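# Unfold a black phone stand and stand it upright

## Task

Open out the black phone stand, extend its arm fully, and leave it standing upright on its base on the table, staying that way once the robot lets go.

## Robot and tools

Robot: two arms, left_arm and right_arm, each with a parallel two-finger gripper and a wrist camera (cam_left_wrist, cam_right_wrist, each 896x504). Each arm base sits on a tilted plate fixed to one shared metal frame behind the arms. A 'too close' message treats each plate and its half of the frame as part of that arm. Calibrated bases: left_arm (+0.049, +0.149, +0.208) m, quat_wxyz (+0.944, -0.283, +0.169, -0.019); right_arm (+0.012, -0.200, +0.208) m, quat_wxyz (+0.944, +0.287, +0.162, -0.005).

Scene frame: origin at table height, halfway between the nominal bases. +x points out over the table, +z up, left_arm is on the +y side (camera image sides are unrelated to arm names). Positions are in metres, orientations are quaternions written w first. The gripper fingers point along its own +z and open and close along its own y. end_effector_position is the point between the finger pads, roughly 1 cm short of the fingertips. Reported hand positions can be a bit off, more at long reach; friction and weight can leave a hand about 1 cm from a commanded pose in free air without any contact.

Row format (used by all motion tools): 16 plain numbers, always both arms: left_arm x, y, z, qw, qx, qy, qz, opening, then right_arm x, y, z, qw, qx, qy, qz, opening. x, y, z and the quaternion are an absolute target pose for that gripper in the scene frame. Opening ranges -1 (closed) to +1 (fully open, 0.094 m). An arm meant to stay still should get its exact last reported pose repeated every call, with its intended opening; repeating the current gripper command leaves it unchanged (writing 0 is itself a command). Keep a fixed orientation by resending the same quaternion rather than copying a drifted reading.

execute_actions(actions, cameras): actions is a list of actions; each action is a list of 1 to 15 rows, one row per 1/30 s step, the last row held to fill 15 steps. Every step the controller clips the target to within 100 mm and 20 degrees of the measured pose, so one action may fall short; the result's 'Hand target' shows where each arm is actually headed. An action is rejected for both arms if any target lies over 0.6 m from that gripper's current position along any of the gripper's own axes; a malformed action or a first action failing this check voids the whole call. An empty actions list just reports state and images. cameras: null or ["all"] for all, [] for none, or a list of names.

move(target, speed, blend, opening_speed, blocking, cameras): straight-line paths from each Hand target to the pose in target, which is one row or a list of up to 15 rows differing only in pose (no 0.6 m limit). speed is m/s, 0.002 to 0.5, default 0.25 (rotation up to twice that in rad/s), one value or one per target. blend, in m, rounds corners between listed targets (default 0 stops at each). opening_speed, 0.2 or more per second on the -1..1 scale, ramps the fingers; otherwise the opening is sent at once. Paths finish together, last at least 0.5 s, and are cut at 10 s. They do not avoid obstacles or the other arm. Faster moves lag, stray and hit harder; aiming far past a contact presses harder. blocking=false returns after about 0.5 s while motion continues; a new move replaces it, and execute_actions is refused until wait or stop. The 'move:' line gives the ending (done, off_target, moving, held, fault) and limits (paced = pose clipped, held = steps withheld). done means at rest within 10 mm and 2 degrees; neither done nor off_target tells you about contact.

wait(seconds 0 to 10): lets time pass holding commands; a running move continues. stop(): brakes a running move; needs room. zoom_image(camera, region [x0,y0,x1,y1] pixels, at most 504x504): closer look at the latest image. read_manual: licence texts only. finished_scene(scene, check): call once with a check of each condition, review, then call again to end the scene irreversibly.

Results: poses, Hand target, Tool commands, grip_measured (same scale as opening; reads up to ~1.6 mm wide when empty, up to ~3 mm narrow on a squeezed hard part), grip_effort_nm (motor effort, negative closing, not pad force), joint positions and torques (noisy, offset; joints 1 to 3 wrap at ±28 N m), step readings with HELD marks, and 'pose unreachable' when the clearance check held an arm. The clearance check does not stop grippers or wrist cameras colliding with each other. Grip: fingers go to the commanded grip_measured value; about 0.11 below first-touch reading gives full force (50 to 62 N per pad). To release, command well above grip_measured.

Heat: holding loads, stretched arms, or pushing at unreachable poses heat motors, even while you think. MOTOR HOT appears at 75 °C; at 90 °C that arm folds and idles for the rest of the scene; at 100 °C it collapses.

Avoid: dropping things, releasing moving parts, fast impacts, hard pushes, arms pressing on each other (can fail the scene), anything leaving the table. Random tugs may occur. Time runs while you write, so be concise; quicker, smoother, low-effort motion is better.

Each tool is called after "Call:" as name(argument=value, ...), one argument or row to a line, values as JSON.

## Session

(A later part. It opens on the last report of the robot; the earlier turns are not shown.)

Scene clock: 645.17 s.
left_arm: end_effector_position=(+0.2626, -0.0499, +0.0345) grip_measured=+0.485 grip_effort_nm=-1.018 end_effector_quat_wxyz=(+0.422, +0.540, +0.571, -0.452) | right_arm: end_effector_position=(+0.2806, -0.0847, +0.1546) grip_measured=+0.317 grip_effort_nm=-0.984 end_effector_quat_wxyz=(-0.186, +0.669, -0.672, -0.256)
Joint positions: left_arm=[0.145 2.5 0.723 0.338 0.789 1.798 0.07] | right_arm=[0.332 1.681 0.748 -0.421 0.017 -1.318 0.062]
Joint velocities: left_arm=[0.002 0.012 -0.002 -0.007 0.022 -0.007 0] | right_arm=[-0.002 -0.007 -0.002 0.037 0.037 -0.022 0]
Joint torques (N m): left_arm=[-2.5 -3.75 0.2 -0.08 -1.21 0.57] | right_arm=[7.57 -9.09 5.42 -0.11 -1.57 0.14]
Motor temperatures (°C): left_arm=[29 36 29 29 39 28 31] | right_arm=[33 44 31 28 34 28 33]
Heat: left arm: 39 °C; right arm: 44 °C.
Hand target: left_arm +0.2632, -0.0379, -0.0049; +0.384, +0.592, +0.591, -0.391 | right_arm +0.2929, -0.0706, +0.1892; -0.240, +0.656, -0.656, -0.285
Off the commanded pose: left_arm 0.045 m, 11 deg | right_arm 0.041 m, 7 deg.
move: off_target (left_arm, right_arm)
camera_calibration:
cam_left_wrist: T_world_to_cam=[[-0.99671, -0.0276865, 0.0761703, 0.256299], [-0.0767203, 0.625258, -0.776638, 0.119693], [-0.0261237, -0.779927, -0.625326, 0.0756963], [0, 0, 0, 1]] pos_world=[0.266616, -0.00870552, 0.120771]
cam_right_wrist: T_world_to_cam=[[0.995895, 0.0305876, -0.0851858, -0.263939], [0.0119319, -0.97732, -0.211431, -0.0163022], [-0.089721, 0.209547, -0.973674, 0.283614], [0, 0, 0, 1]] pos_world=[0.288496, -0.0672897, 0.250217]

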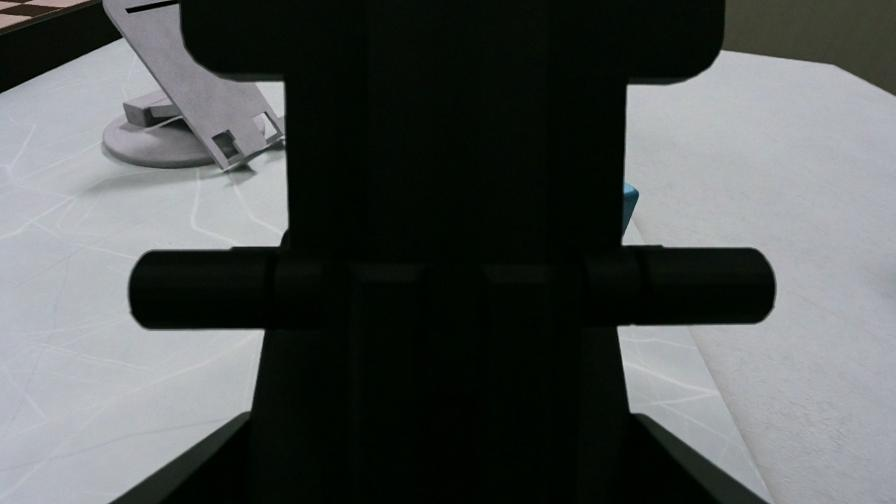

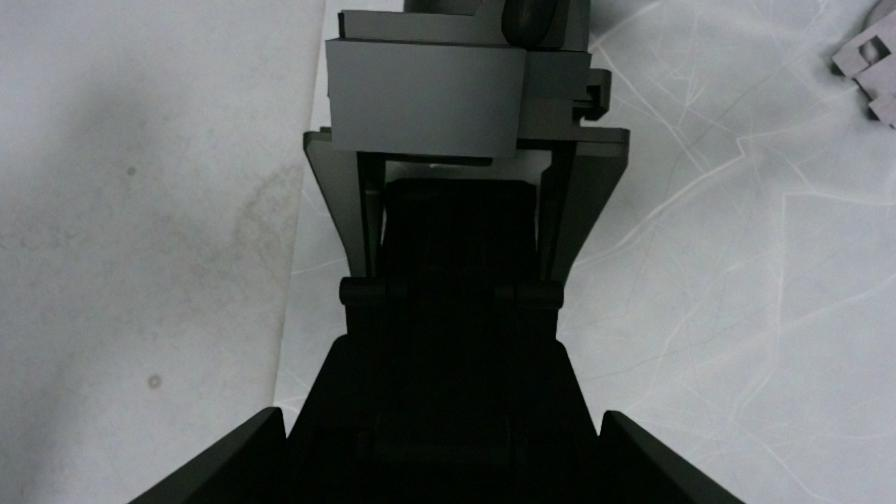

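Call:
move(
  target=[0.263,-0.042,-0.015,0.3851,0.593,0.593,-0.3851,-0.3,0.294,-0.038,0.205,0.2,-0.668,0.672,0.244,-0.5],
  speed=0.05,
)

Scene clock: 648.90 s.
left_arm: end_effector_position=(+0.2610, -0.0512, +0.0458) grip_measured=+0.485 grip_effort_nm=-1.018 end_effector_quat_wxyz=(+0.439, +0.526, +0.554, -0.473) | right_arm: end_effector_position=(+0.2788, -0.0676, +0.1759) grip_measured=+0.317 grip_effort_nm=-0.979 end_effector_quat_wxyz=(-0.145, +0.679, -0.688, -0.210)
Joint positions: left_arm=[0.151 2.5 0.733 0.286 0.854 1.832 0.07] | right_arm=[0.515 1.713 0.819 -0.511 0.175 -1.124 0.062]
Joint velocities: left_arm=[-0.007 -0.002 0.012 0.037 0.037 -0.081 0] | right_arm=[0.002 0.007 -0.012 -0.007 -0.037 -0.095 0]
Joint torques (N m): left_arm=[-1.76 -4 0.54 0.03 -1.85 0.35] | right_arm=[8.87 -5.38 7.47 0.44 -1.49 0.05]
Motor temperatures (°C): left_arm=[29 36 29 29 39 28 31] | right_arm=[33 43 31 28 34 28 33]
Heat: left arm: 39 °C; right arm: 43 °C.
Hand target: left_arm +0.2646, -0.0348, -0.0057; +0.385, +0.589, +0.590, -0.395 | right_arm +0.2925, -0.0410, +0.2065; -0.200, +0.670, -0.671, -0.246
Off the commanded pose: left_arm 0.062 m, 15 deg | right_arm 0.044 m, 8 deg.
move: off_target (left_arm, right_arm)
camera_calibration:
cam_left_wrist: T_world_to_cam=[[-0.996571, -0.0186175, 0.0806147, 0.253963], [-0.0768013, 0.570549, -0.817665, 0.128285], [-0.0307717, -0.821053, -0.570022, 0.078309], [0, 0, 0, 1]] pos_world=[0.265355, -0.0041686, 0.129058]
cam_right_wrist: T_world_to_cam=[[0.996382, 0.0165649, -0.0833529, -0.262293], [0.00945925, -0.996342, -0.0849309, -0.0178437], [-0.0844549, 0.0838352, -0.992894, 0.293975], [0, 0, 0, 1]] pos_world=[0.286341, -0.0380791, 0.268508]

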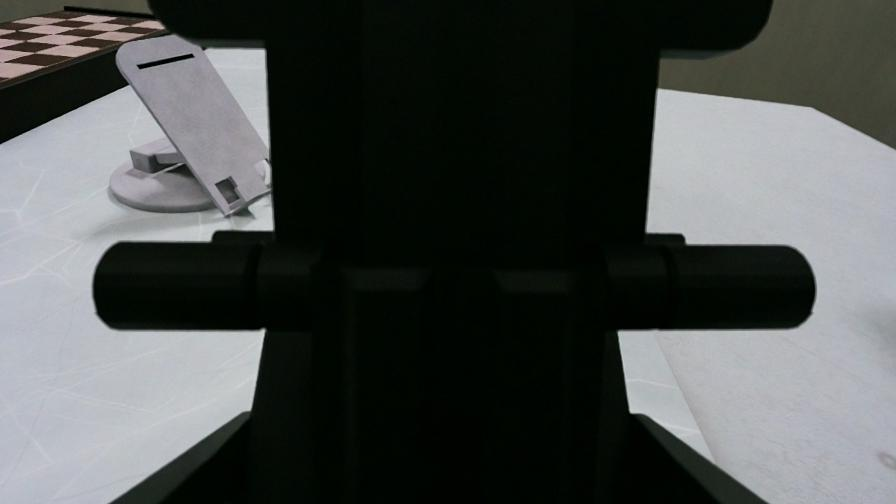

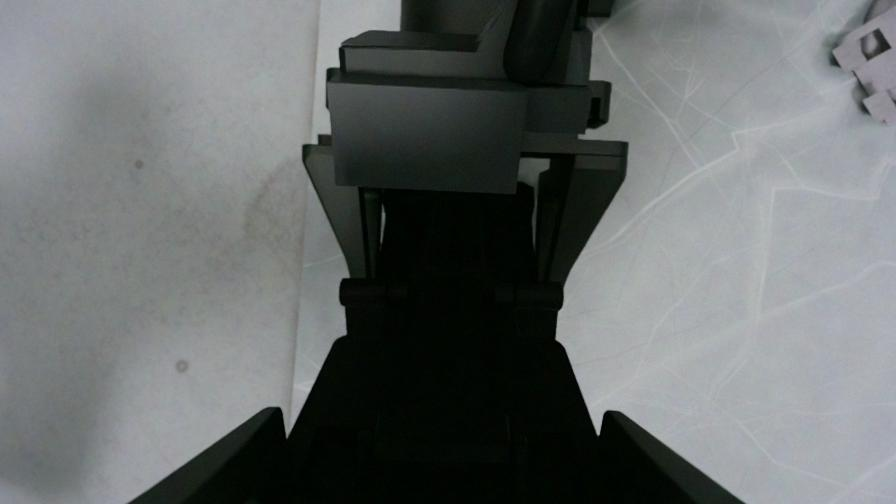

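Call:
move(
  target=[0.266,-0.040,-0.045,0.3536,0.6124,0.6124,-0.3536,-0.5,0.294,-0.025,0.218,0.18,-0.673,0.678,0.224,-0.6],
  speed=0.05,
)

Scene clock: 655.77 s.
left_arm: end_effector_position=(+0.2629, -0.0503, +0.0431) grip_measured=+0.485 grip_effort_nm=-1.013 end_effector_quat_wxyz=(+0.436, +0.523, +0.549, -0.485) | right_arm: end_effector_position=(+0.2787, -0.0571, +0.1808) grip_measured=+0.317 grip_effort_nm=-0.984 end_effector_quat_wxyz=(-0.120, +0.680, -0.699, -0.188)
Joint positions: left_arm=[0.162 2.512 0.778 0.204 0.865 1.864 0.07] | right_arm=[0.59 1.77 0.875 -0.559 0.247 -1.022 0.062]
Joint velocities: left_arm=[-0.007 -0.007 -0.002 -0.081 0.022 -0.037 -0.001] | right_arm=[-0.007 0.002 -0.007 0.022 -0.022 0.037 0]
Joint torques (N m): left_arm=[-0.36 -3.23 1.69 0.39 -2.61 0.16] | right_arm=[10.45 -6.76 8.47 0.27 -1.38 -0.03]
Motor temperatures (°C): left_arm=[29 36 29 29 39 28 31] | right_arm=[34 42 31 28 34 28 33]
Heat: left arm: 39 °C; right arm: 42 °C.
Hand target: left_arm +0.2695, -0.0264, -0.0273; +0.361, +0.599, +0.603, -0.383 | right_arm +0.2927, -0.0287, +0.2190; -0.180, +0.676, -0.678, -0.226
Off the commanded pose: left_arm 0.089 m, 22 deg; orientation clipped | right_arm 0.051 m, 8 deg.
move: off_target (left_arm, right_arm); limits=paced
camera_calibration:
cam_left_wrist: T_world_to_cam=[[-0.995487, -0.00145455, 0.0948886, 0.256127], [-0.0795482, 0.558036, -0.825995, 0.126085], [-0.0517499, -0.829815, -0.555633, 0.0819942], [0, 0, 0, 1]] pos_world=[0.269245, -0.00194765, 0.125401]
cam_right_wrist: T_world_to_cam=[[0.995823, 0.000743704, -0.0912991, -0.26127], [-0.000638839, -0.999886, -0.0151128, -0.0170386], [-0.0912999, 0.015108, -0.995709, 0.296466], [0, 0, 0, 1]] pos_world=[0.287235, -0.0213214, 0.271083]

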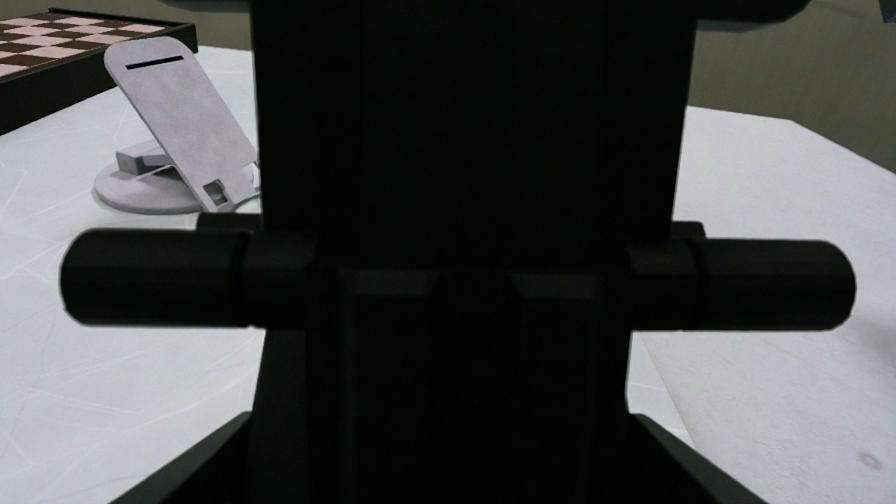

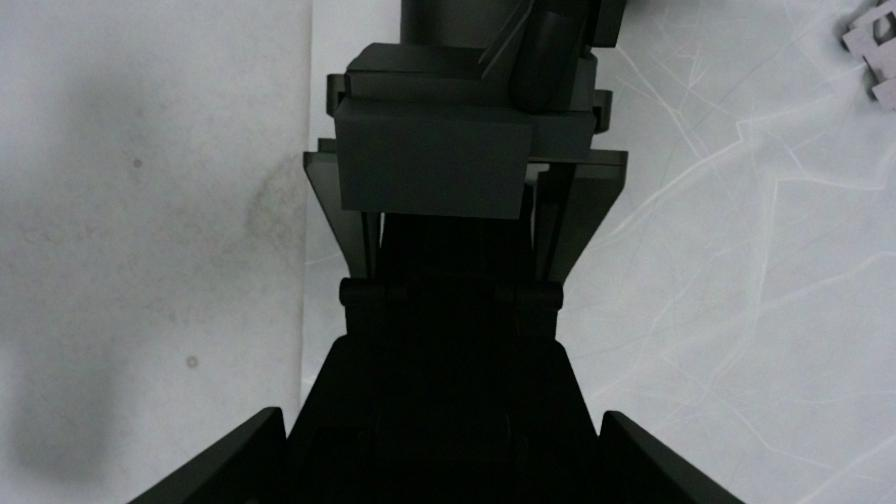

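Call:
move(
  target=[0.266,-0.040,-0.050,0.3714,0.6018,0.6018,-0.3714,-0.5,0.296,-0.008,0.225,0.15,-0.680,0.685,0.194,-0.7],
  speed=0.04,
)

Scene clock: 659.13 s.
left_arm: end_effector_position=(+0.2643, -0.0473, +0.0456) grip_measured=+0.485 grip_effort_nm=-1.018 end_effector_quat_wxyz=(+0.442, +0.521, +0.545, -0.485) | right_arm: end_effector_position=(+0.2800, -0.0428, +0.1882) grip_measured=+0.317 grip_effort_nm=-0.984 end_effector_quat_wxyz=(-0.088, +0.689, -0.702, -0.161)
Joint positions: left_arm=[0.173 2.503 0.78 0.181 0.879 1.888 0.07] | right_arm=[0.673 1.862 0.978 -0.65 0.319 -0.923 0.062]
Joint velocities: left_arm=[-0.002 -0.007 0.012 -0.037 -0.007 -0.051 0] | right_arm=[0.002 0.007 0.007 -0.022 0.007 -0.022 0.002]
Joint torques (N m): left_arm=[0.64 -1.37 3.48 0.32 -2.49 0.25] | right_arm=[10.81 -6.83 8.95 0.39 -1.23 -0.09]
Motor temperatures (°C): left_arm=[29 35 29 29 40 28 31] | right_arm=[34 41 31 28 34 28 33]
Heat: left arm: 40 °C; right arm: 41 °C.
Hand target: left_arm +0.2688, -0.0253, -0.0297; +0.370, +0.596, +0.598, -0.388 | right_arm +0.2946, -0.0120, +0.2266; -0.151, +0.685, -0.685, -0.197
Off the commanded pose: left_arm 0.096 m, 19 deg | right_arm 0.053 m, 8 deg.
move: off_target (left_arm, right_arm)
camera_calibration:
cam_left_wrist: T_world_to_cam=[[-0.996191, -0.00448633, 0.0870813, 0.257623], [-0.0753767, 0.546371, -0.834145, 0.125311], [-0.0438364, -0.837532, -0.544628, 0.0830354], [0, 0, 0, 1]] pos_world=[0.269728, 0.0022344, 0.127317]
cam_right_wrist: T_world_to_cam=[[0.995203, 0.00696294, -0.09758, -0.260288], [0.0136711, -0.997575, 0.0682461, -0.0222447], [-0.0968681, -0.0692528, -0.992885, 0.301185], [0, 0, 0, 1]] pos_world=[0.288519, 0.000479473, 0.275161]

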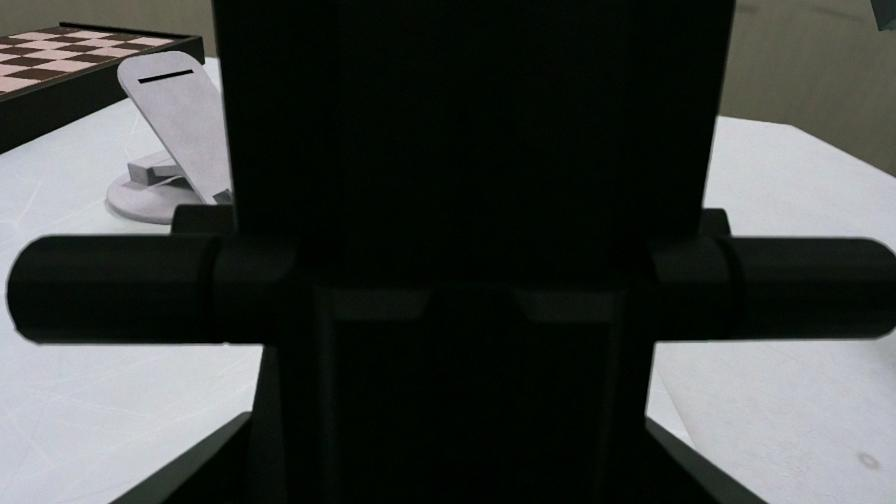

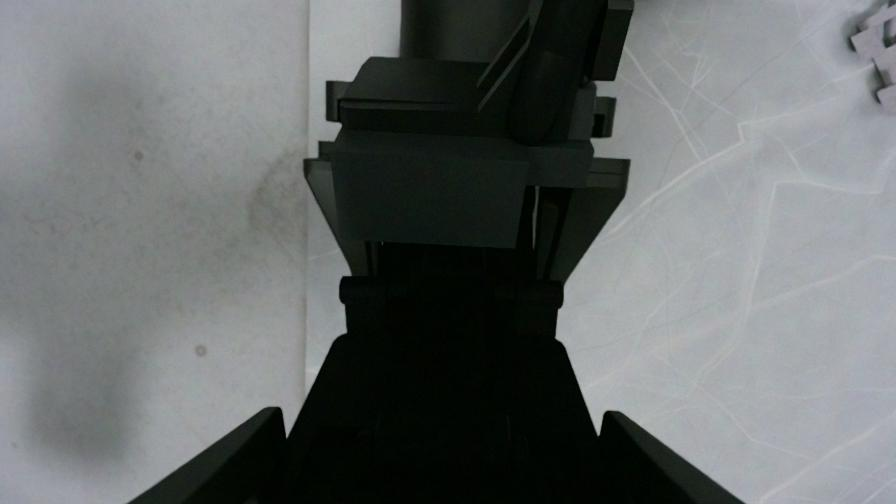

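Call:
move(
  target=[
    [0.264,-0.048,0.060,0.42,0.569,0.569,-0.42,-0.2,0.292,-0.060,0.210,0.2,-0.668,0.672,0.244,-0.3],
    [0.264,-0.050,0.095,0.3747,0.5997,0.5997,-0.3747,-0.2,0.292,-0.093,0.240,0.24,-0.655,0.658,0.284,-0.3],
  ],
  speed=0.05,
)

Scene clock: 713.60 s.
left_arm: end_effector_position=(+0.2746, -0.0521, +0.1003) grip_measured=+0.485 grip_effort_nm=-1.013 end_effector_quat_wxyz=(+0.386, +0.574, +0.608, -0.389) | right_arm: end_effector_position=(+0.2871, -0.0897, +0.2278) grip_measured=+0.317 grip_effort_nm=-0.979 end_effector_quat_wxyz=(-0.222, +0.667, -0.656, -0.276)
Joint positions: left_arm=[-0.114 2.149 0.48 0.49 0.549 1.458 0.07] | right_arm=[0.436 1.502 0.845 -0.66 -0.034 -1.246 0.062]
Joint velocities: left_arm=[0.002 -0.007 0.022 0.037 -0.037 -0.081 0] | right_arm=[-0.007 -0.002 0.002 -0.037 -0.022 0.081 0.001]
Joint torques (N m): left_arm=[-5.67 -6.64 -1.17 -0.08 0.09 0.47] | right_arm=[3.34 -7.5 4.55 0.11 -0.81 -0.04]
Motor temperatures (°C): left_arm=[28 35 29 29 44 28 31] | right_arm=[36 41 31 28 34 28 33]
Heat: left arm: 44 °C; right arm: 41 °C.
Hand target: left_arm +0.2665, -0.0495, +0.0969; +0.377, +0.597, +0.600, -0.376 | right_arm +0.2917, -0.0942, +0.2403; -0.241, +0.657, -0.657, -0.282
Off the commanded pose: left_arm 0.012 m, 4 deg | right_arm 0.014 m, 3 deg.
move: off_target (left_arm, right_arm)
camera_calibration:
cam_left_wrist: T_world_to_cam=[[-0.997279, -0.059604, 0.0433794, 0.264958], [-0.0733997, 0.748187, -0.659415, 0.166819], [0.00684789, -0.660805, -0.750526, 0.125135], [0, 0, 0, 1]] pos_world=[0.275624, -0.0263293, 0.192426]
cam_right_wrist: T_world_to_cam=[[0.997413, 0.0444068, -0.0565272, -0.269806], [0.0260194, -0.956075, -0.291967, 0.0104209], [-0.0670095, 0.289741, -0.954757, 0.352898], [0, 0, 0, 1]] pos_world=[0.292484, -0.0803046, 0.324723]

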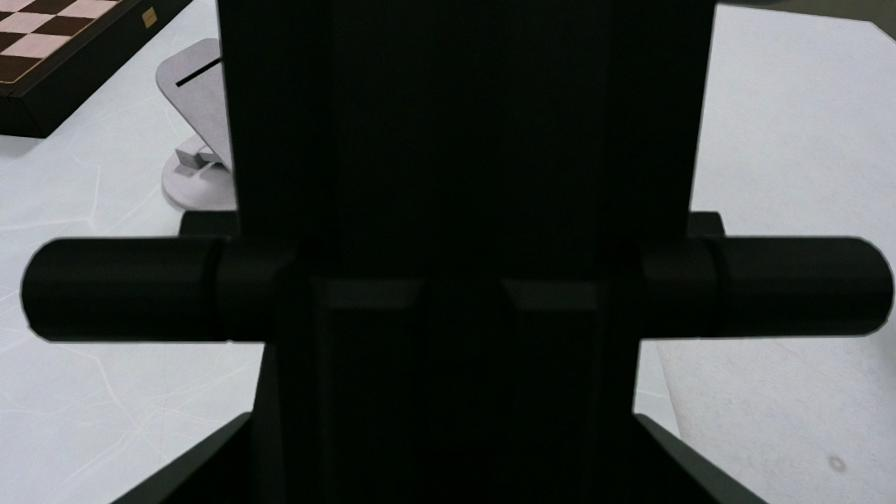

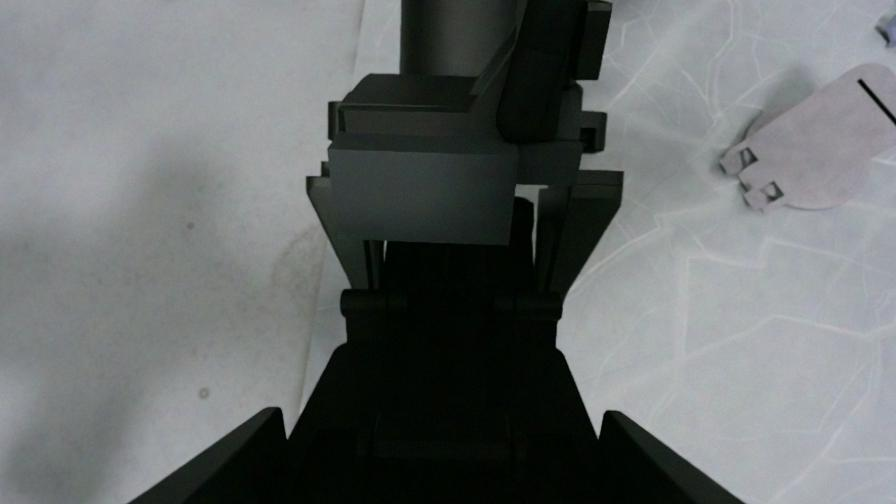

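Call:
move(
  target=[0.266,-0.050,0.0965,0.377,0.597,0.600,-0.376,0.8,0.292,-0.093,0.240,0.24,-0.655,0.658,0.284,-0.3],
  opening_speed=0.6,
  cameras=[],
)

Call:
move(
  target=[0.270,0.050,0.138,0.42,0.569,0.569,-0.42,0.8,0.292,-0.093,0.240,0.24,-0.655,0.658,0.284,-0.3],
  speed=0.08,
)

Call:
zoom_image(
  camera="cam_left_wrist",
  region=[200, 0, 700, 504],
)

Scene clock: 720.23 s.
left_arm: end_effector_position=(+0.2711, -0.0485, +0.0934) grip_measured=+0.799 grip_effort_nm=0.081 end_effector_quat_wxyz=(+0.378, +0.593, +0.606, -0.371) | right_arm: end_effector_position=(+0.2878, -0.0925, +0.2293) grip_measured=+0.317 grip_effort_nm=-0.989 end_effector_quat_wxyz=(-0.223, +0.665, -0.658, -0.275)
Joint positions: left_arm=[-0.115 2.149 0.471 0.491 0.505 1.494 0.085] | right_arm=[0.432 1.49 0.845 -0.667 -0.034 -1.246 0.062]
Joint velocities: left_arm=[-0.002 -0.002 -0.007 0.022 0.022 0.037 0] | right_arm=[-0.007 0.017 0.002 -0.11 0.022 -0.051 0]
Joint torques (N m): left_arm=[-5.5 -6.19 -0.24 -0.03 0.63 0.03] | right_arm=[3.6 -6.28 4.68 0.29 -0.88 0.04]
Motor temperatures (°C): left_arm=[29 36 29 29 42 28 31] | right_arm=[35 40 31 28 34 28 33]
Heat: left arm: 42 °C; right arm: 40 °C.
Hand target: left_arm +0.2662, -0.0500, +0.0965; +0.377, +0.597, +0.600, -0.376 | right_arm +0.2918, -0.0932, +0.2399; -0.240, +0.655, -0.658, -0.284
Off the commanded pose: left_arm 0.006 m, 1 deg | right_arm 0.012 m, 2 deg.
move: off_target (right_arm)
No camera images: "cameras" was empty.

Scene clock: 722.47 s.
left_arm: end_effector_position=(+0.2634, +0.0484, +0.1329) grip_measured=+0.799 grip_effort_nm=0.081 end_effector_quat_wxyz=(+0.406, +0.578, +0.568, -0.423) | right_arm: end_effector_position=(+0.2878, -0.0925, +0.2293) grip_measured=+0.317 grip_effort_nm=-0.984 end_effector_quat_wxyz=(-0.223, +0.665, -0.658, -0.275)
Joint positions: left_arm=[0.259 1.775 0.529 -0.287 0.715 2.001 0.085] | right_arm=[0.432 1.49 0.845 -0.667 -0.034 -1.246 0.062]
Joint velocities: left_arm=[-0.002 -0.002 0.002 -0.007 0.007 -0.007 -0.002] | right_arm=[-0.012 -0.012 0.002 0.066 0.022 0.051 -0.001]
Joint torques (N m): left_arm=[-2.24 -6.78 1.59 -1.05 0.76 0.04] | right_arm=[3.56 -6.32 4.6 0.27 -0.84 0.02]
Motor temperatures (°C): left_arm=[29 36 29 29 42 28 31] | right_arm=[34 40 31 28 33 28 33]
Heat: left arm: 42 °C; right arm: 40 °C.
Hand target: left_arm +0.2683, +0.0509, +0.1365; +0.417, +0.572, +0.568, -0.420 | right_arm +0.2919, -0.0932, +0.2399; -0.240, +0.655, -0.658, -0.284
Off the commanded pose: left_arm 0.009 m, 2 deg | right_arm 0.012 m, 2 deg.
move: off_target (right_arm)
camera_calibration:
cam_left_wrist: T_world_to_cam=[[-0.999645, 0.00354651, 0.026407, 0.258172], [-0.0167399, 0.687468, -0.726022, 0.10915], [-0.0207288, -0.726206, -0.687165, 0.218091], [0, 0, 0, 1]] pos_world=[0.264428, 0.0824257, 0.222292]
cam_right_wrist: T_world_to_cam=[[0.99774, 0.0378491, -0.0555168, -0.271146], [0.0199979, -0.956082, -0.292417, 0.0100317], [-0.0641463, 0.290646, -0.954678, 0.354362], [0, 0, 0, 1]] pos_world=[0.293063, -0.0831404, 0.326182]

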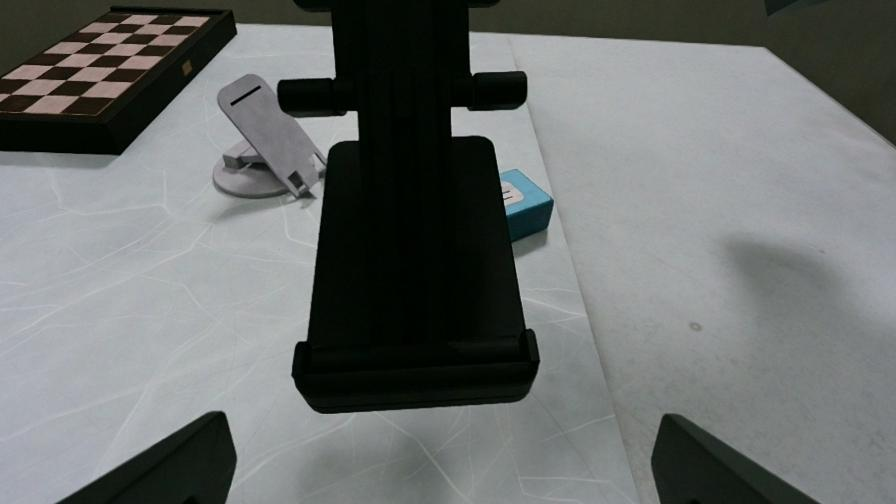

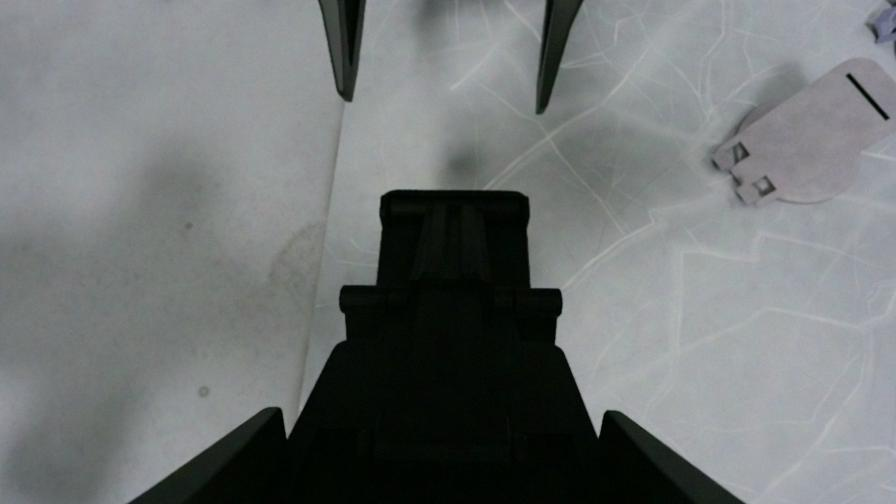

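Scaled by 1.000.

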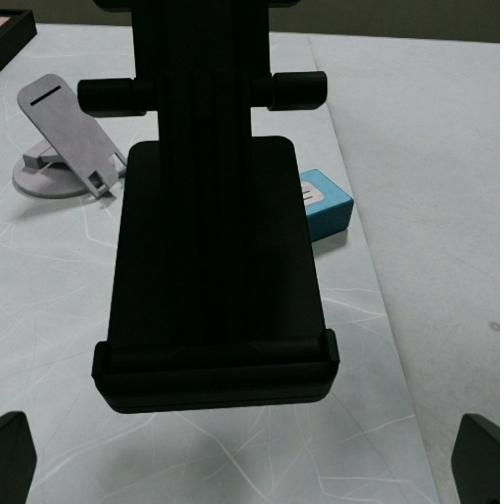

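Call:
move(
  target=[0.270,0.005,0.147,0.4305,0.561,0.561,-0.4305,0.2,0.292,-0.093,0.240,0.24,-0.655,0.658,0.284,-0.3],
  speed=0.07,
)

Scene clock: 733.83 s.
left_arm: end_effector_position=(+0.2776, +0.0117, +0.1434) grip_measured=+0.201 grip_effort_nm=-0.051 end_effector_quat_wxyz=(+0.431, +0.564, +0.571, -0.413) | right_arm: end_effector_position=(+0.2878, -0.0925, +0.2293) grip_measured=+0.317 grip_effort_nm=-0.984 end_effector_quat_wxyz=(-0.223, +0.665, -0.658, -0.275)
Joint positions: left_arm=[0.1 1.81 0.465 0.009 0.736 1.763 0.056] | right_arm=[0.432 1.49 0.845 -0.667 -0.034 -1.246 0.062]
Joint velocities: left_arm=[-0.012 -0.022 0.002 0.022 -0.022 0.007 0] | right_arm=[-0.002 -0.007 -0.002 -0.051 -0.037 0.066 0.001]
Joint torques (N m): left_arm=[-5.11 -4.03 0.69 -0.38 0.81 -0.09] | right_arm=[3.59 -6.27 4.93 0.28 -0.81 -0.01]
Motor temperatures (°C): left_arm=[29 36 29 29 40 28 30] | right_arm=[34 40 30 28 33 28 33]
Heat: left arm: 40 °C; right arm: 40 °C.
Hand target: left_arm +0.2706, +0.0049, +0.1476; +0.432, +0.560, +0.562, -0.429 | right_arm +0.2919, -0.0932, +0.2399; -0.240, +0.655, -0.658, -0.284
Off the commanded pose: left_arm 0.011 m, 2 deg | right_arm 0.012 m, 2 deg.
move: off_target (left_arm, right_arm)
camera_calibration:
cam_left_wrist: T_world_to_cam=[[-0.999039, -0.0438219, 0.000560125, 0.276282], [-0.0296224, 0.665794, -0.745548, 0.148898], [0.0322984, -0.744848, -0.666452, 0.181564], [0, 0, 0, 1]] pos_world=[0.274563, 0.0482096, 0.23186]
cam_right_wrist: T_world_to_cam=[[0.99774, 0.0378491, -0.0555168, -0.271146], [0.0199979, -0.956082, -0.292417, 0.0100317], [-0.0641463, 0.290646, -0.954678, 0.354362], [0, 0, 0, 1]] pos_world=[0.293063, -0.0831404, 0.326182]

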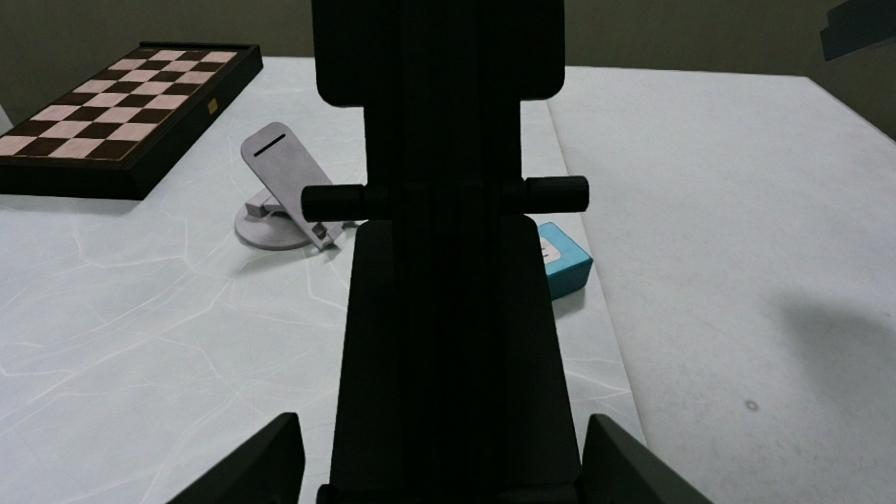

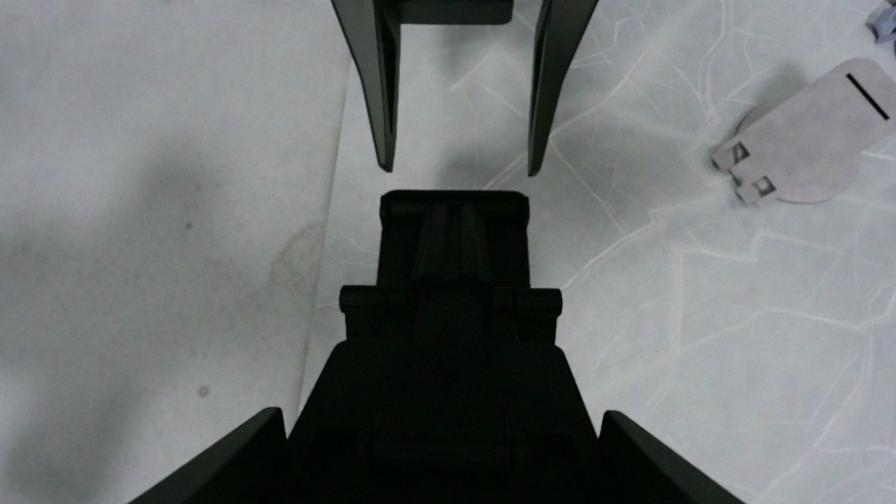

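Call:
move(
  target=[0.267,-0.043,0.147,0.4305,0.561,0.561,-0.4305,0.2,0.292,-0.093,0.240,0.24,-0.655,0.658,0.284,-0.3],
  speed=0.05,
)

Call:
zoom_image(
  camera="cam_left_wrist",
  region=[200, 60, 700, 504],
)

Scene clock: 738.63 s.
left_arm: end_effector_position=(+0.2774, -0.0379, +0.1465) grip_measured=+0.201 grip_effort_nm=-0.051 end_effector_quat_wxyz=(+0.440, +0.558, +0.567, -0.417) | right_arm: end_effector_position=(+0.2878, -0.0925, +0.2293) grip_measured=+0.317 grip_effort_nm=-0.984 end_effector_quat_wxyz=(-0.223, +0.665, -0.658, -0.275)
Joint positions: left_arm=[-0.089 1.964 0.427 0.367 0.699 1.52 0.056] | right_arm=[0.432 1.49 0.845 -0.667 -0.034 -1.246 0.062]
Joint velocities: left_arm=[-0.007 0.027 -0.002 -0.051 0.007 -0.037 0.001] | right_arm=[0.007 -0.002 -0.002 -0.007 -0.022 -0.022 0]
Joint torques (N m): left_arm=[-5.86 -3.88 0.49 0.11 0.67 -0.11] | right_arm=[3.48 -6.2 4.71 0.27 -0.82 0.04]
Motor temperatures (°C): left_arm=[29 36 29 29 40 28 30] | right_arm=[33 40 30 28 33 28 33]
Heat: left arm: 40 °C; right arm: 40 °C.
Hand target: left_arm +0.2675, -0.0434, +0.1478; +0.433, +0.559, +0.561, -0.430 | right_arm +0.2919, -0.0932, +0.2399; -0.240, +0.655, -0.658, -0.284
Off the commanded pose: left_arm 0.012 m, 2 deg | right_arm 0.012 m, 2 deg.
move: off_target (left_arm, right_arm)
camera_calibration:
cam_left_wrist: T_world_to_cam=[[-0.998723, -0.0504772, -0.00199034, 0.27391], [-0.0313124, 0.649491, -0.759724, 0.186164], [0.0396415, -0.758692, -0.650243, 0.141716], [0, 0, 0, 1]] pos_world=[0.273771, 0.000432557, 0.234128]
cam_right_wrist: T_world_to_cam=[[0.99774, 0.0378491, -0.0555168, -0.271146], [0.0199979, -0.956082, -0.292417, 0.0100317], [-0.0641463, 0.290646, -0.954678, 0.354362], [0, 0, 0, 1]] pos_world=[0.293063, -0.0831404, 0.326182]

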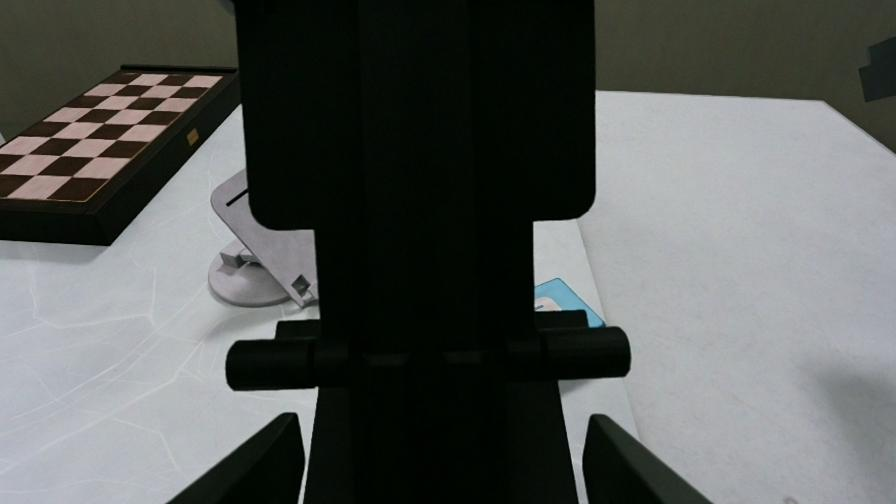

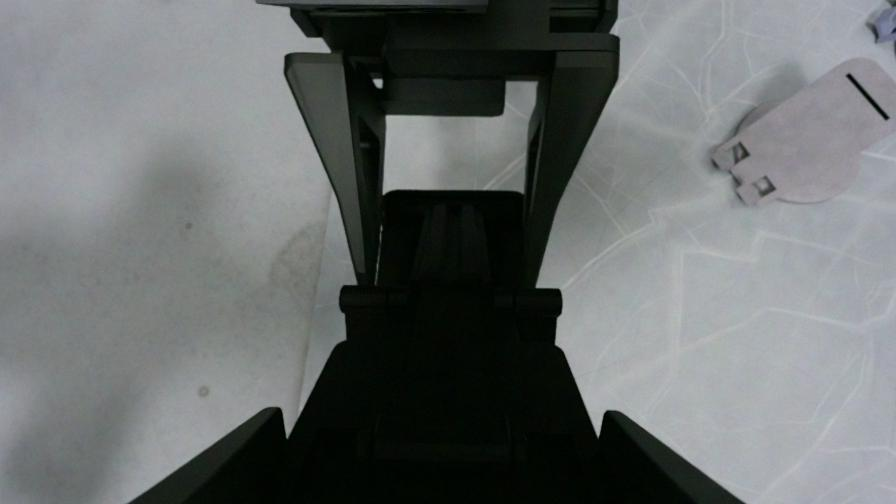

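Scaled by 1.008.

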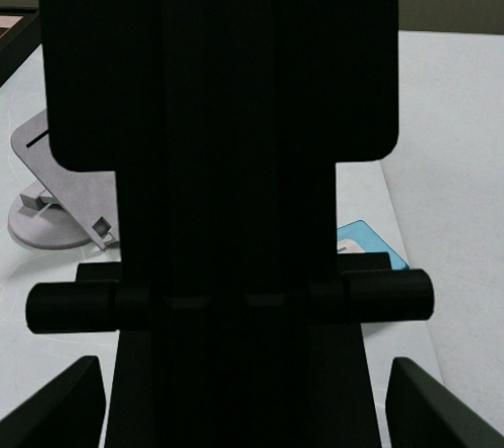

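Call:
execute_actions(
  actions=[],
)

Scene clock: 752.03 s.
left_arm: end_effector_position=(+0.2776, -0.0379, +0.1464) grip_measured=+0.201 grip_effort_nm=-0.051 end_effector_quat_wxyz=(+0.440, +0.558, +0.568, -0.416) | right_arm: end_effector_position=(+0.2878, -0.0925, +0.2293) grip_measured=+0.317 grip_effort_nm=-0.994 end_effector_quat_wxyz=(-0.223, +0.665, -0.658, -0.275)
Joint positions: left_arm=[-0.089 1.964 0.427 0.368 0.698 1.519 0.056] | right_arm=[0.432 1.49 0.845 -0.667 -0.034 -1.246 0.062]
Joint velocities: left_arm=[0.012 -0.007 0.007 0.022 0.037 -0.007 0] | right_arm=[0.002 0.007 -0.007 -0.022 -0.051 -0.037 -0.001]
Joint torques (N m): left_arm=[-5.94 -3.99 0.51 0.07 0.65 -0.11] | right_arm=[3.64 -6.08 4.77 0.28 -0.81 0.03]
Motor temperatures (°C): left_arm=[29 35 29 29 39 28 29] | right_arm=[33 40 30 28 33 28 33]
Heat: left arm: 39 °C; right arm: 40 °C.
Hand target: left_arm +0.2675, -0.0434, +0.1477; +0.432, +0.559, +0.561, -0.430 | right_arm +0.2919, -0.0932, +0.2399; -0.240, +0.655, -0.658, -0.284
Tool commands: left_gripper/opening=+0.2 right_gripper/opening=-0.3
Off the commanded pose: left_arm 0.012 m, 2 deg | right_arm 0.012 m, 2 deg.
camera_calibration:
cam_left_wrist: T_world_to_cam=[[-0.998677, -0.0513761, -0.00222178, 0.274143], [-0.0317495, 0.65, -0.759271, 0.186133], [0.0404525, -0.758196, -0.650771, 0.141533], [0, 0, 0, 1]] pos_world=[0.273964, 0.000407639, 0.23404]
cam_right_wrist: T_world_to_cam=[[0.99774, 0.0378491, -0.0555168, -0.271146], [0.0199979, -0.956082, -0.292417, 0.0100317], [-0.0641463, 0.290646, -0.954678, 0.354362], [0, 0, 0, 1]] pos_world=[0.293063, -0.0831404, 0.326182]

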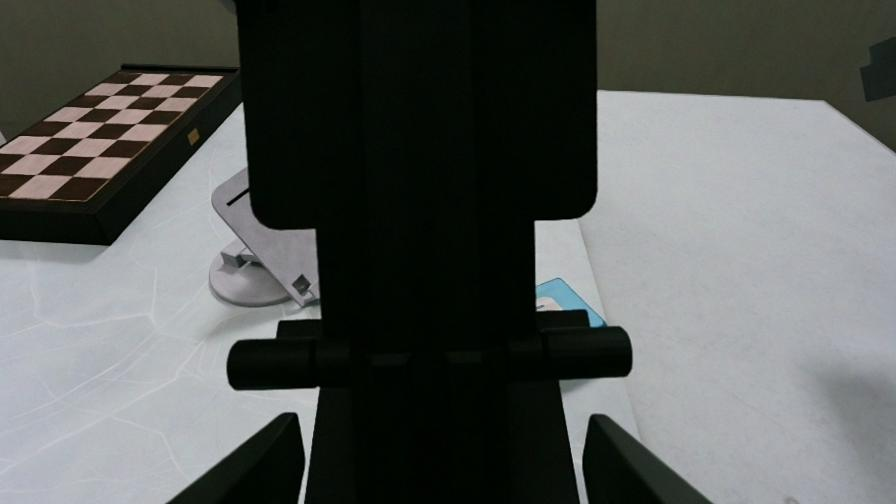

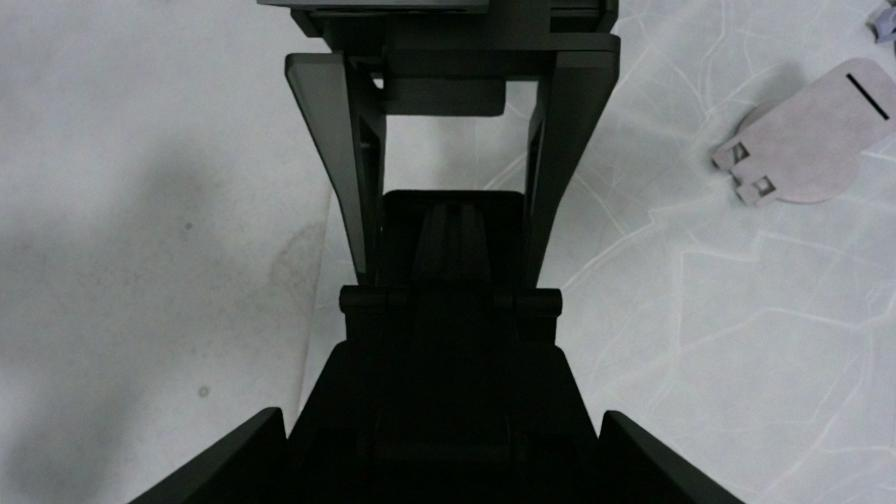

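Call:
move(
  target=[0.267,-0.043,0.147,0.4305,0.561,0.561,-0.4305,-0.65,0.292,-0.093,0.240,0.24,-0.655,0.658,0.284,-0.3],
  opening_speed=0.8,
)

Scene clock: 756.03 s.
left_arm: end_effector_position=(+0.2777, -0.0378, +0.1461) grip_measured=-0.468 grip_effort_nm=-1.009 end_effector_quat_wxyz=(+0.438, +0.556, +0.570, -0.417) | right_arm: end_effector_position=(+0.2874, -0.0926, +0.2292) grip_measured=+0.317 grip_effort_nm=-0.979 end_effector_quat_wxyz=(-0.223, +0.665, -0.658, -0.275)
Joint positions: left_arm=[-0.089 1.964 0.427 0.368 0.696 1.512 0.025] | right_arm=[0.432 1.49 0.845 -0.669 -0.034 -1.246 0.062]
Joint velocities: left_arm=[0.017 -0.002 0.017 -0.037 -0.007 -0.066 0] | right_arm=[0.002 -0.007 -0.002 0.037 -0.066 -0.037 0]
Joint torques (N m): left_arm=[-5.63 -4.07 0.87 -0.07 0.64 0.07] | right_arm=[3.49 -6.26 4.6 0.28 -0.84 0]
Motor temperatures (°C): left_arm=[29 35 28 29 39 28 29] | right_arm=[33 40 30 28 33 28 33]
Heat: left arm: 39 °C; right arm: 40 °C.
Hand target: left_arm +0.2670, -0.0427, +0.1470; +0.431, +0.561, +0.561, -0.430 | right_arm +0.2919, -0.0932, +0.2399; -0.240, +0.655, -0.658, -0.284
Off the commanded pose: left_arm 0.012 m, 2 deg | right_arm 0.012 m, 3 deg.
move: off_target (left_arm, right_arm)
camera_calibration:
cam_left_wrist: T_world_to_cam=[[-0.998544, -0.053733, 0.00476211, 0.273094], [-0.0386397, 0.650862, -0.758212, 0.187684], [0.0376415, -0.757292, -0.651991, 0.142412], [0, 0, 0, 1]] pos_world=[0.274588, 0.000364934, 0.233855]
cam_right_wrist: T_world_to_cam=[[0.997642, 0.0387661, -0.0566364, -0.270416], [0.020579, -0.956198, -0.291996, 0.00964919], [-0.0654752, 0.290142, -0.954741, 0.354666], [0, 0, 0, 1]] pos_world=[0.292801, -0.083194, 0.326116]

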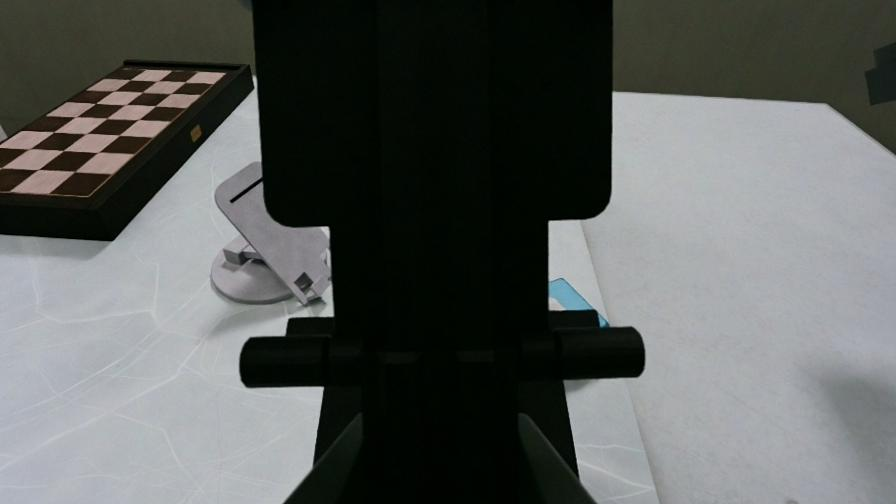

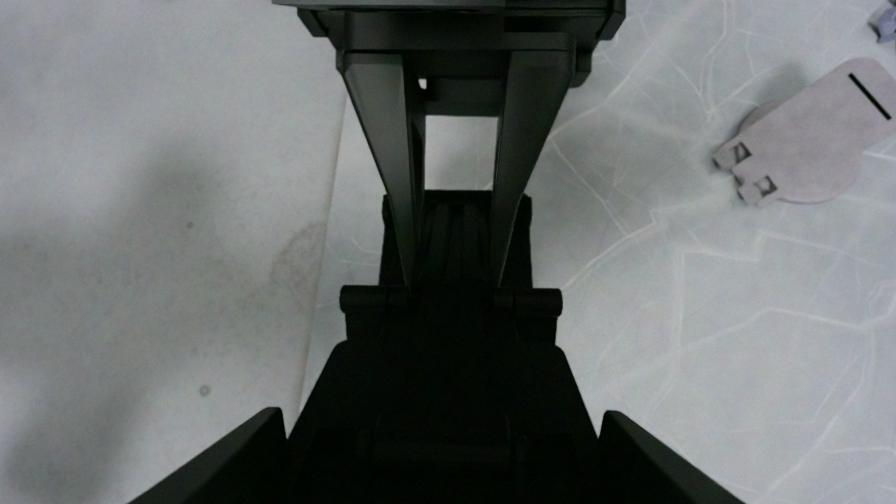

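Call:
move(
  target=[0.267,-0.043,0.147,0.4305,0.561,0.561,-0.4305,-0.65,0.29,-0.0925,0.234,0.24,-0.655,0.658,0.284,0.55],
  opening_speed=0.3,
  cameras=["cam_left_wrist"],
)

Call:
move(
  target=[0.267,-0.043,0.147,0.4305,0.561,0.561,-0.4305,-0.65,0.29,-0.18,0.335,0.24,-0.655,0.658,0.284,0.55],
  speed=0.08,
)

Scene clock: 769.30 s.
left_arm: end_effector_position=(+0.2778, -0.0372, +0.1439) grip_measured=-0.469 grip_effort_nm=-1.013 end_effector_quat_wxyz=(+0.435, +0.559, +0.572, -0.413) | right_arm: end_effector_position=(+0.2884, -0.0929, +0.2290) grip_measured=+0.548 grip_effort_nm=0.168 end_effector_quat_wxyz=(-0.225, +0.662, -0.659, -0.279)
Joint positions: left_arm=[-0.089 1.964 0.427 0.368 0.683 1.514 0.025] | right_arm=[0.423 1.49 0.845 -0.665 -0.044 -1.249 0.073]
Joint velocities: left_arm=[-0.027 -0.022 -0.012 -0.022 -0.037 0.022 0.001] | right_arm=[0.002 0.007 -0.027 0.022 -0.007 0.022 0.002]
Joint torques (N m): left_arm=[-5.64 -4.01 0.87 -0.07 0.84 0.04] | right_arm=[3.22 -5.75 3.4 0.51 -0.74 -0.11]
Motor temperatures (°C): left_arm=[29 35 28 29 38 28 30] | right_arm=[33 40 30 28 33 28 33]
Heat: left arm: 38 °C; right arm: 40 °C.
Hand target: left_arm +0.2670, -0.0427, +0.1470; +0.431, +0.561, +0.561, -0.430 | right_arm +0.2901, -0.0928, +0.2340; -0.240, +0.655, -0.658, -0.284
Off the commanded pose: left_arm 0.013 m, 2 deg | right_arm 0.005 m, 2 deg.
move: off_target (left_arm)
camera_calibration:
cam_left_wrist: T_world_to_cam=[[-0.998542, -0.0539542, 0.00171062, 0.273715], [-0.036998, 0.660967, -0.749502, 0.184198], [0.0393081, -0.748472, -0.662, 0.14272], [0, 0, 0, 1]] pos_world=[0.274521, -0.00015836, 0.232069]
Images, in order (width x height): cam_left_wrist 896x504.

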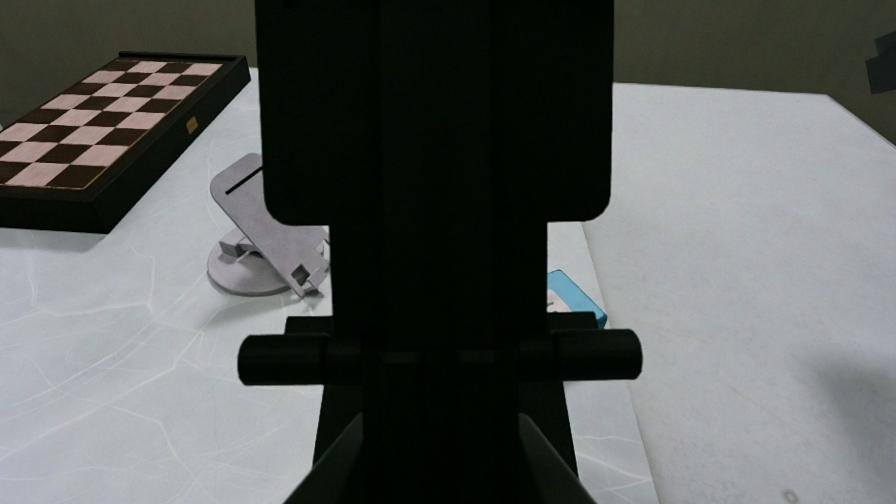

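Scene clock: 771.70 s.
left_arm: end_effector_position=(+0.2779, -0.0371, +0.1438) grip_measured=-0.469 grip_effort_nm=-1.018 end_effector_quat_wxyz=(+0.435, +0.560, +0.572, -0.412) | right_arm: end_effector_position=(+0.2893, -0.1777, +0.3274) grip_measured=+0.548 grip_effort_nm=0.164 end_effector_quat_wxyz=(-0.232, +0.657, -0.662, -0.275)
Joint positions: left_arm=[-0.089 1.964 0.427 0.368 0.683 1.515 0.025] | right_arm=[0.418 1.248 1.15 -1.195 -0.046 -1.249 0.073]
Joint velocities: left_arm=[-0.027 -0.022 -0.002 -0.051 -0.007 0.022 0] | right_arm=[0.002 -0.002 -0.007 -0.022 0.007 -0.022 -0.001]
Joint torques (N m): left_arm=[-5.59 -3.92 0.73 -0.08 0.84 0.04] | right_arm=[2.29 -4.05 5.53 0.15 -0.76 -0.1]
Motor temperatures (°C): left_arm=[29 35 28 29 38 28 30] | right_arm=[33 40 30 28 33 28 33]
Heat: left arm: 38 °C; right arm: 40 °C.
Hand target: left_arm +0.2669, -0.0427, +0.1470; +0.431, +0.561, +0.561, -0.430 | right_arm +0.2870, -0.1805, +0.3350; -0.240, +0.655, -0.658, -0.284
Off the commanded pose: left_arm 0.013 m, 2 deg | right_arm 0.008 m, 1 deg.
move: off_target (left_arm)
camera_calibration:
cam_left_wrist: T_world_to_cam=[[-0.998559, -0.0536596, 0.00059863, 0.273896], [-0.0359852, 0.661294, -0.749263, 0.183833], [0.0398093, -0.748205, -0.662272, 0.142601], [0, 0, 0, 1]] pos_world=[0.27444, -0.000175346, 0.232016]
cam_right_wrist: T_world_to_cam=[[0.998542, 0.0195037, -0.0503267, -0.269253], [0.00324555, -0.952439, -0.304714, -0.0332624], [-0.0538761, 0.304106, -0.951113, 0.471156], [0, 0, 0, 1]] pos_world=[0.294352, -0.16971, 0.424437]

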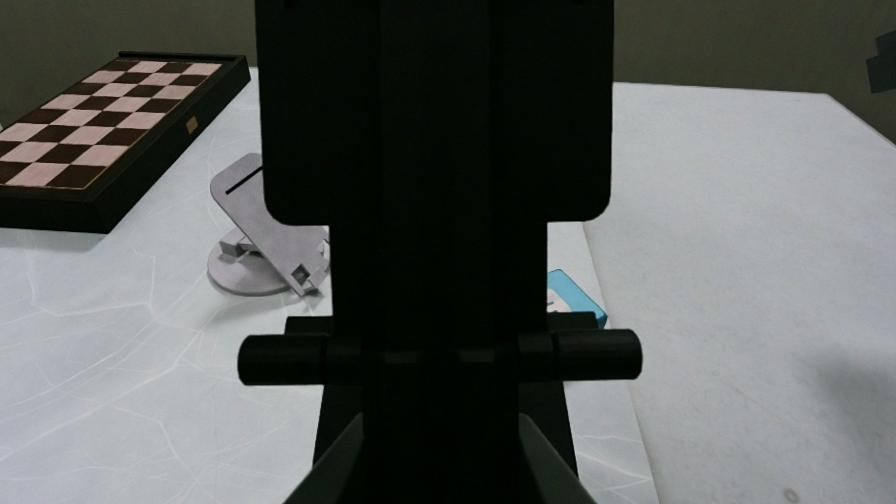

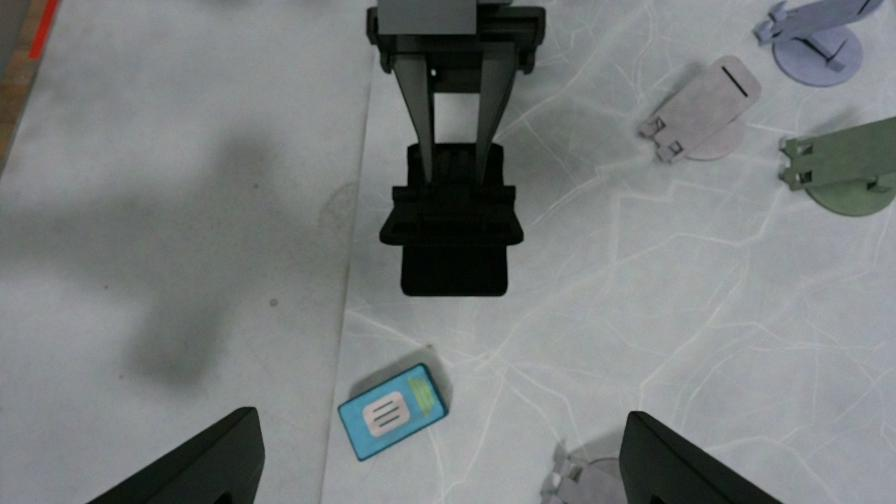

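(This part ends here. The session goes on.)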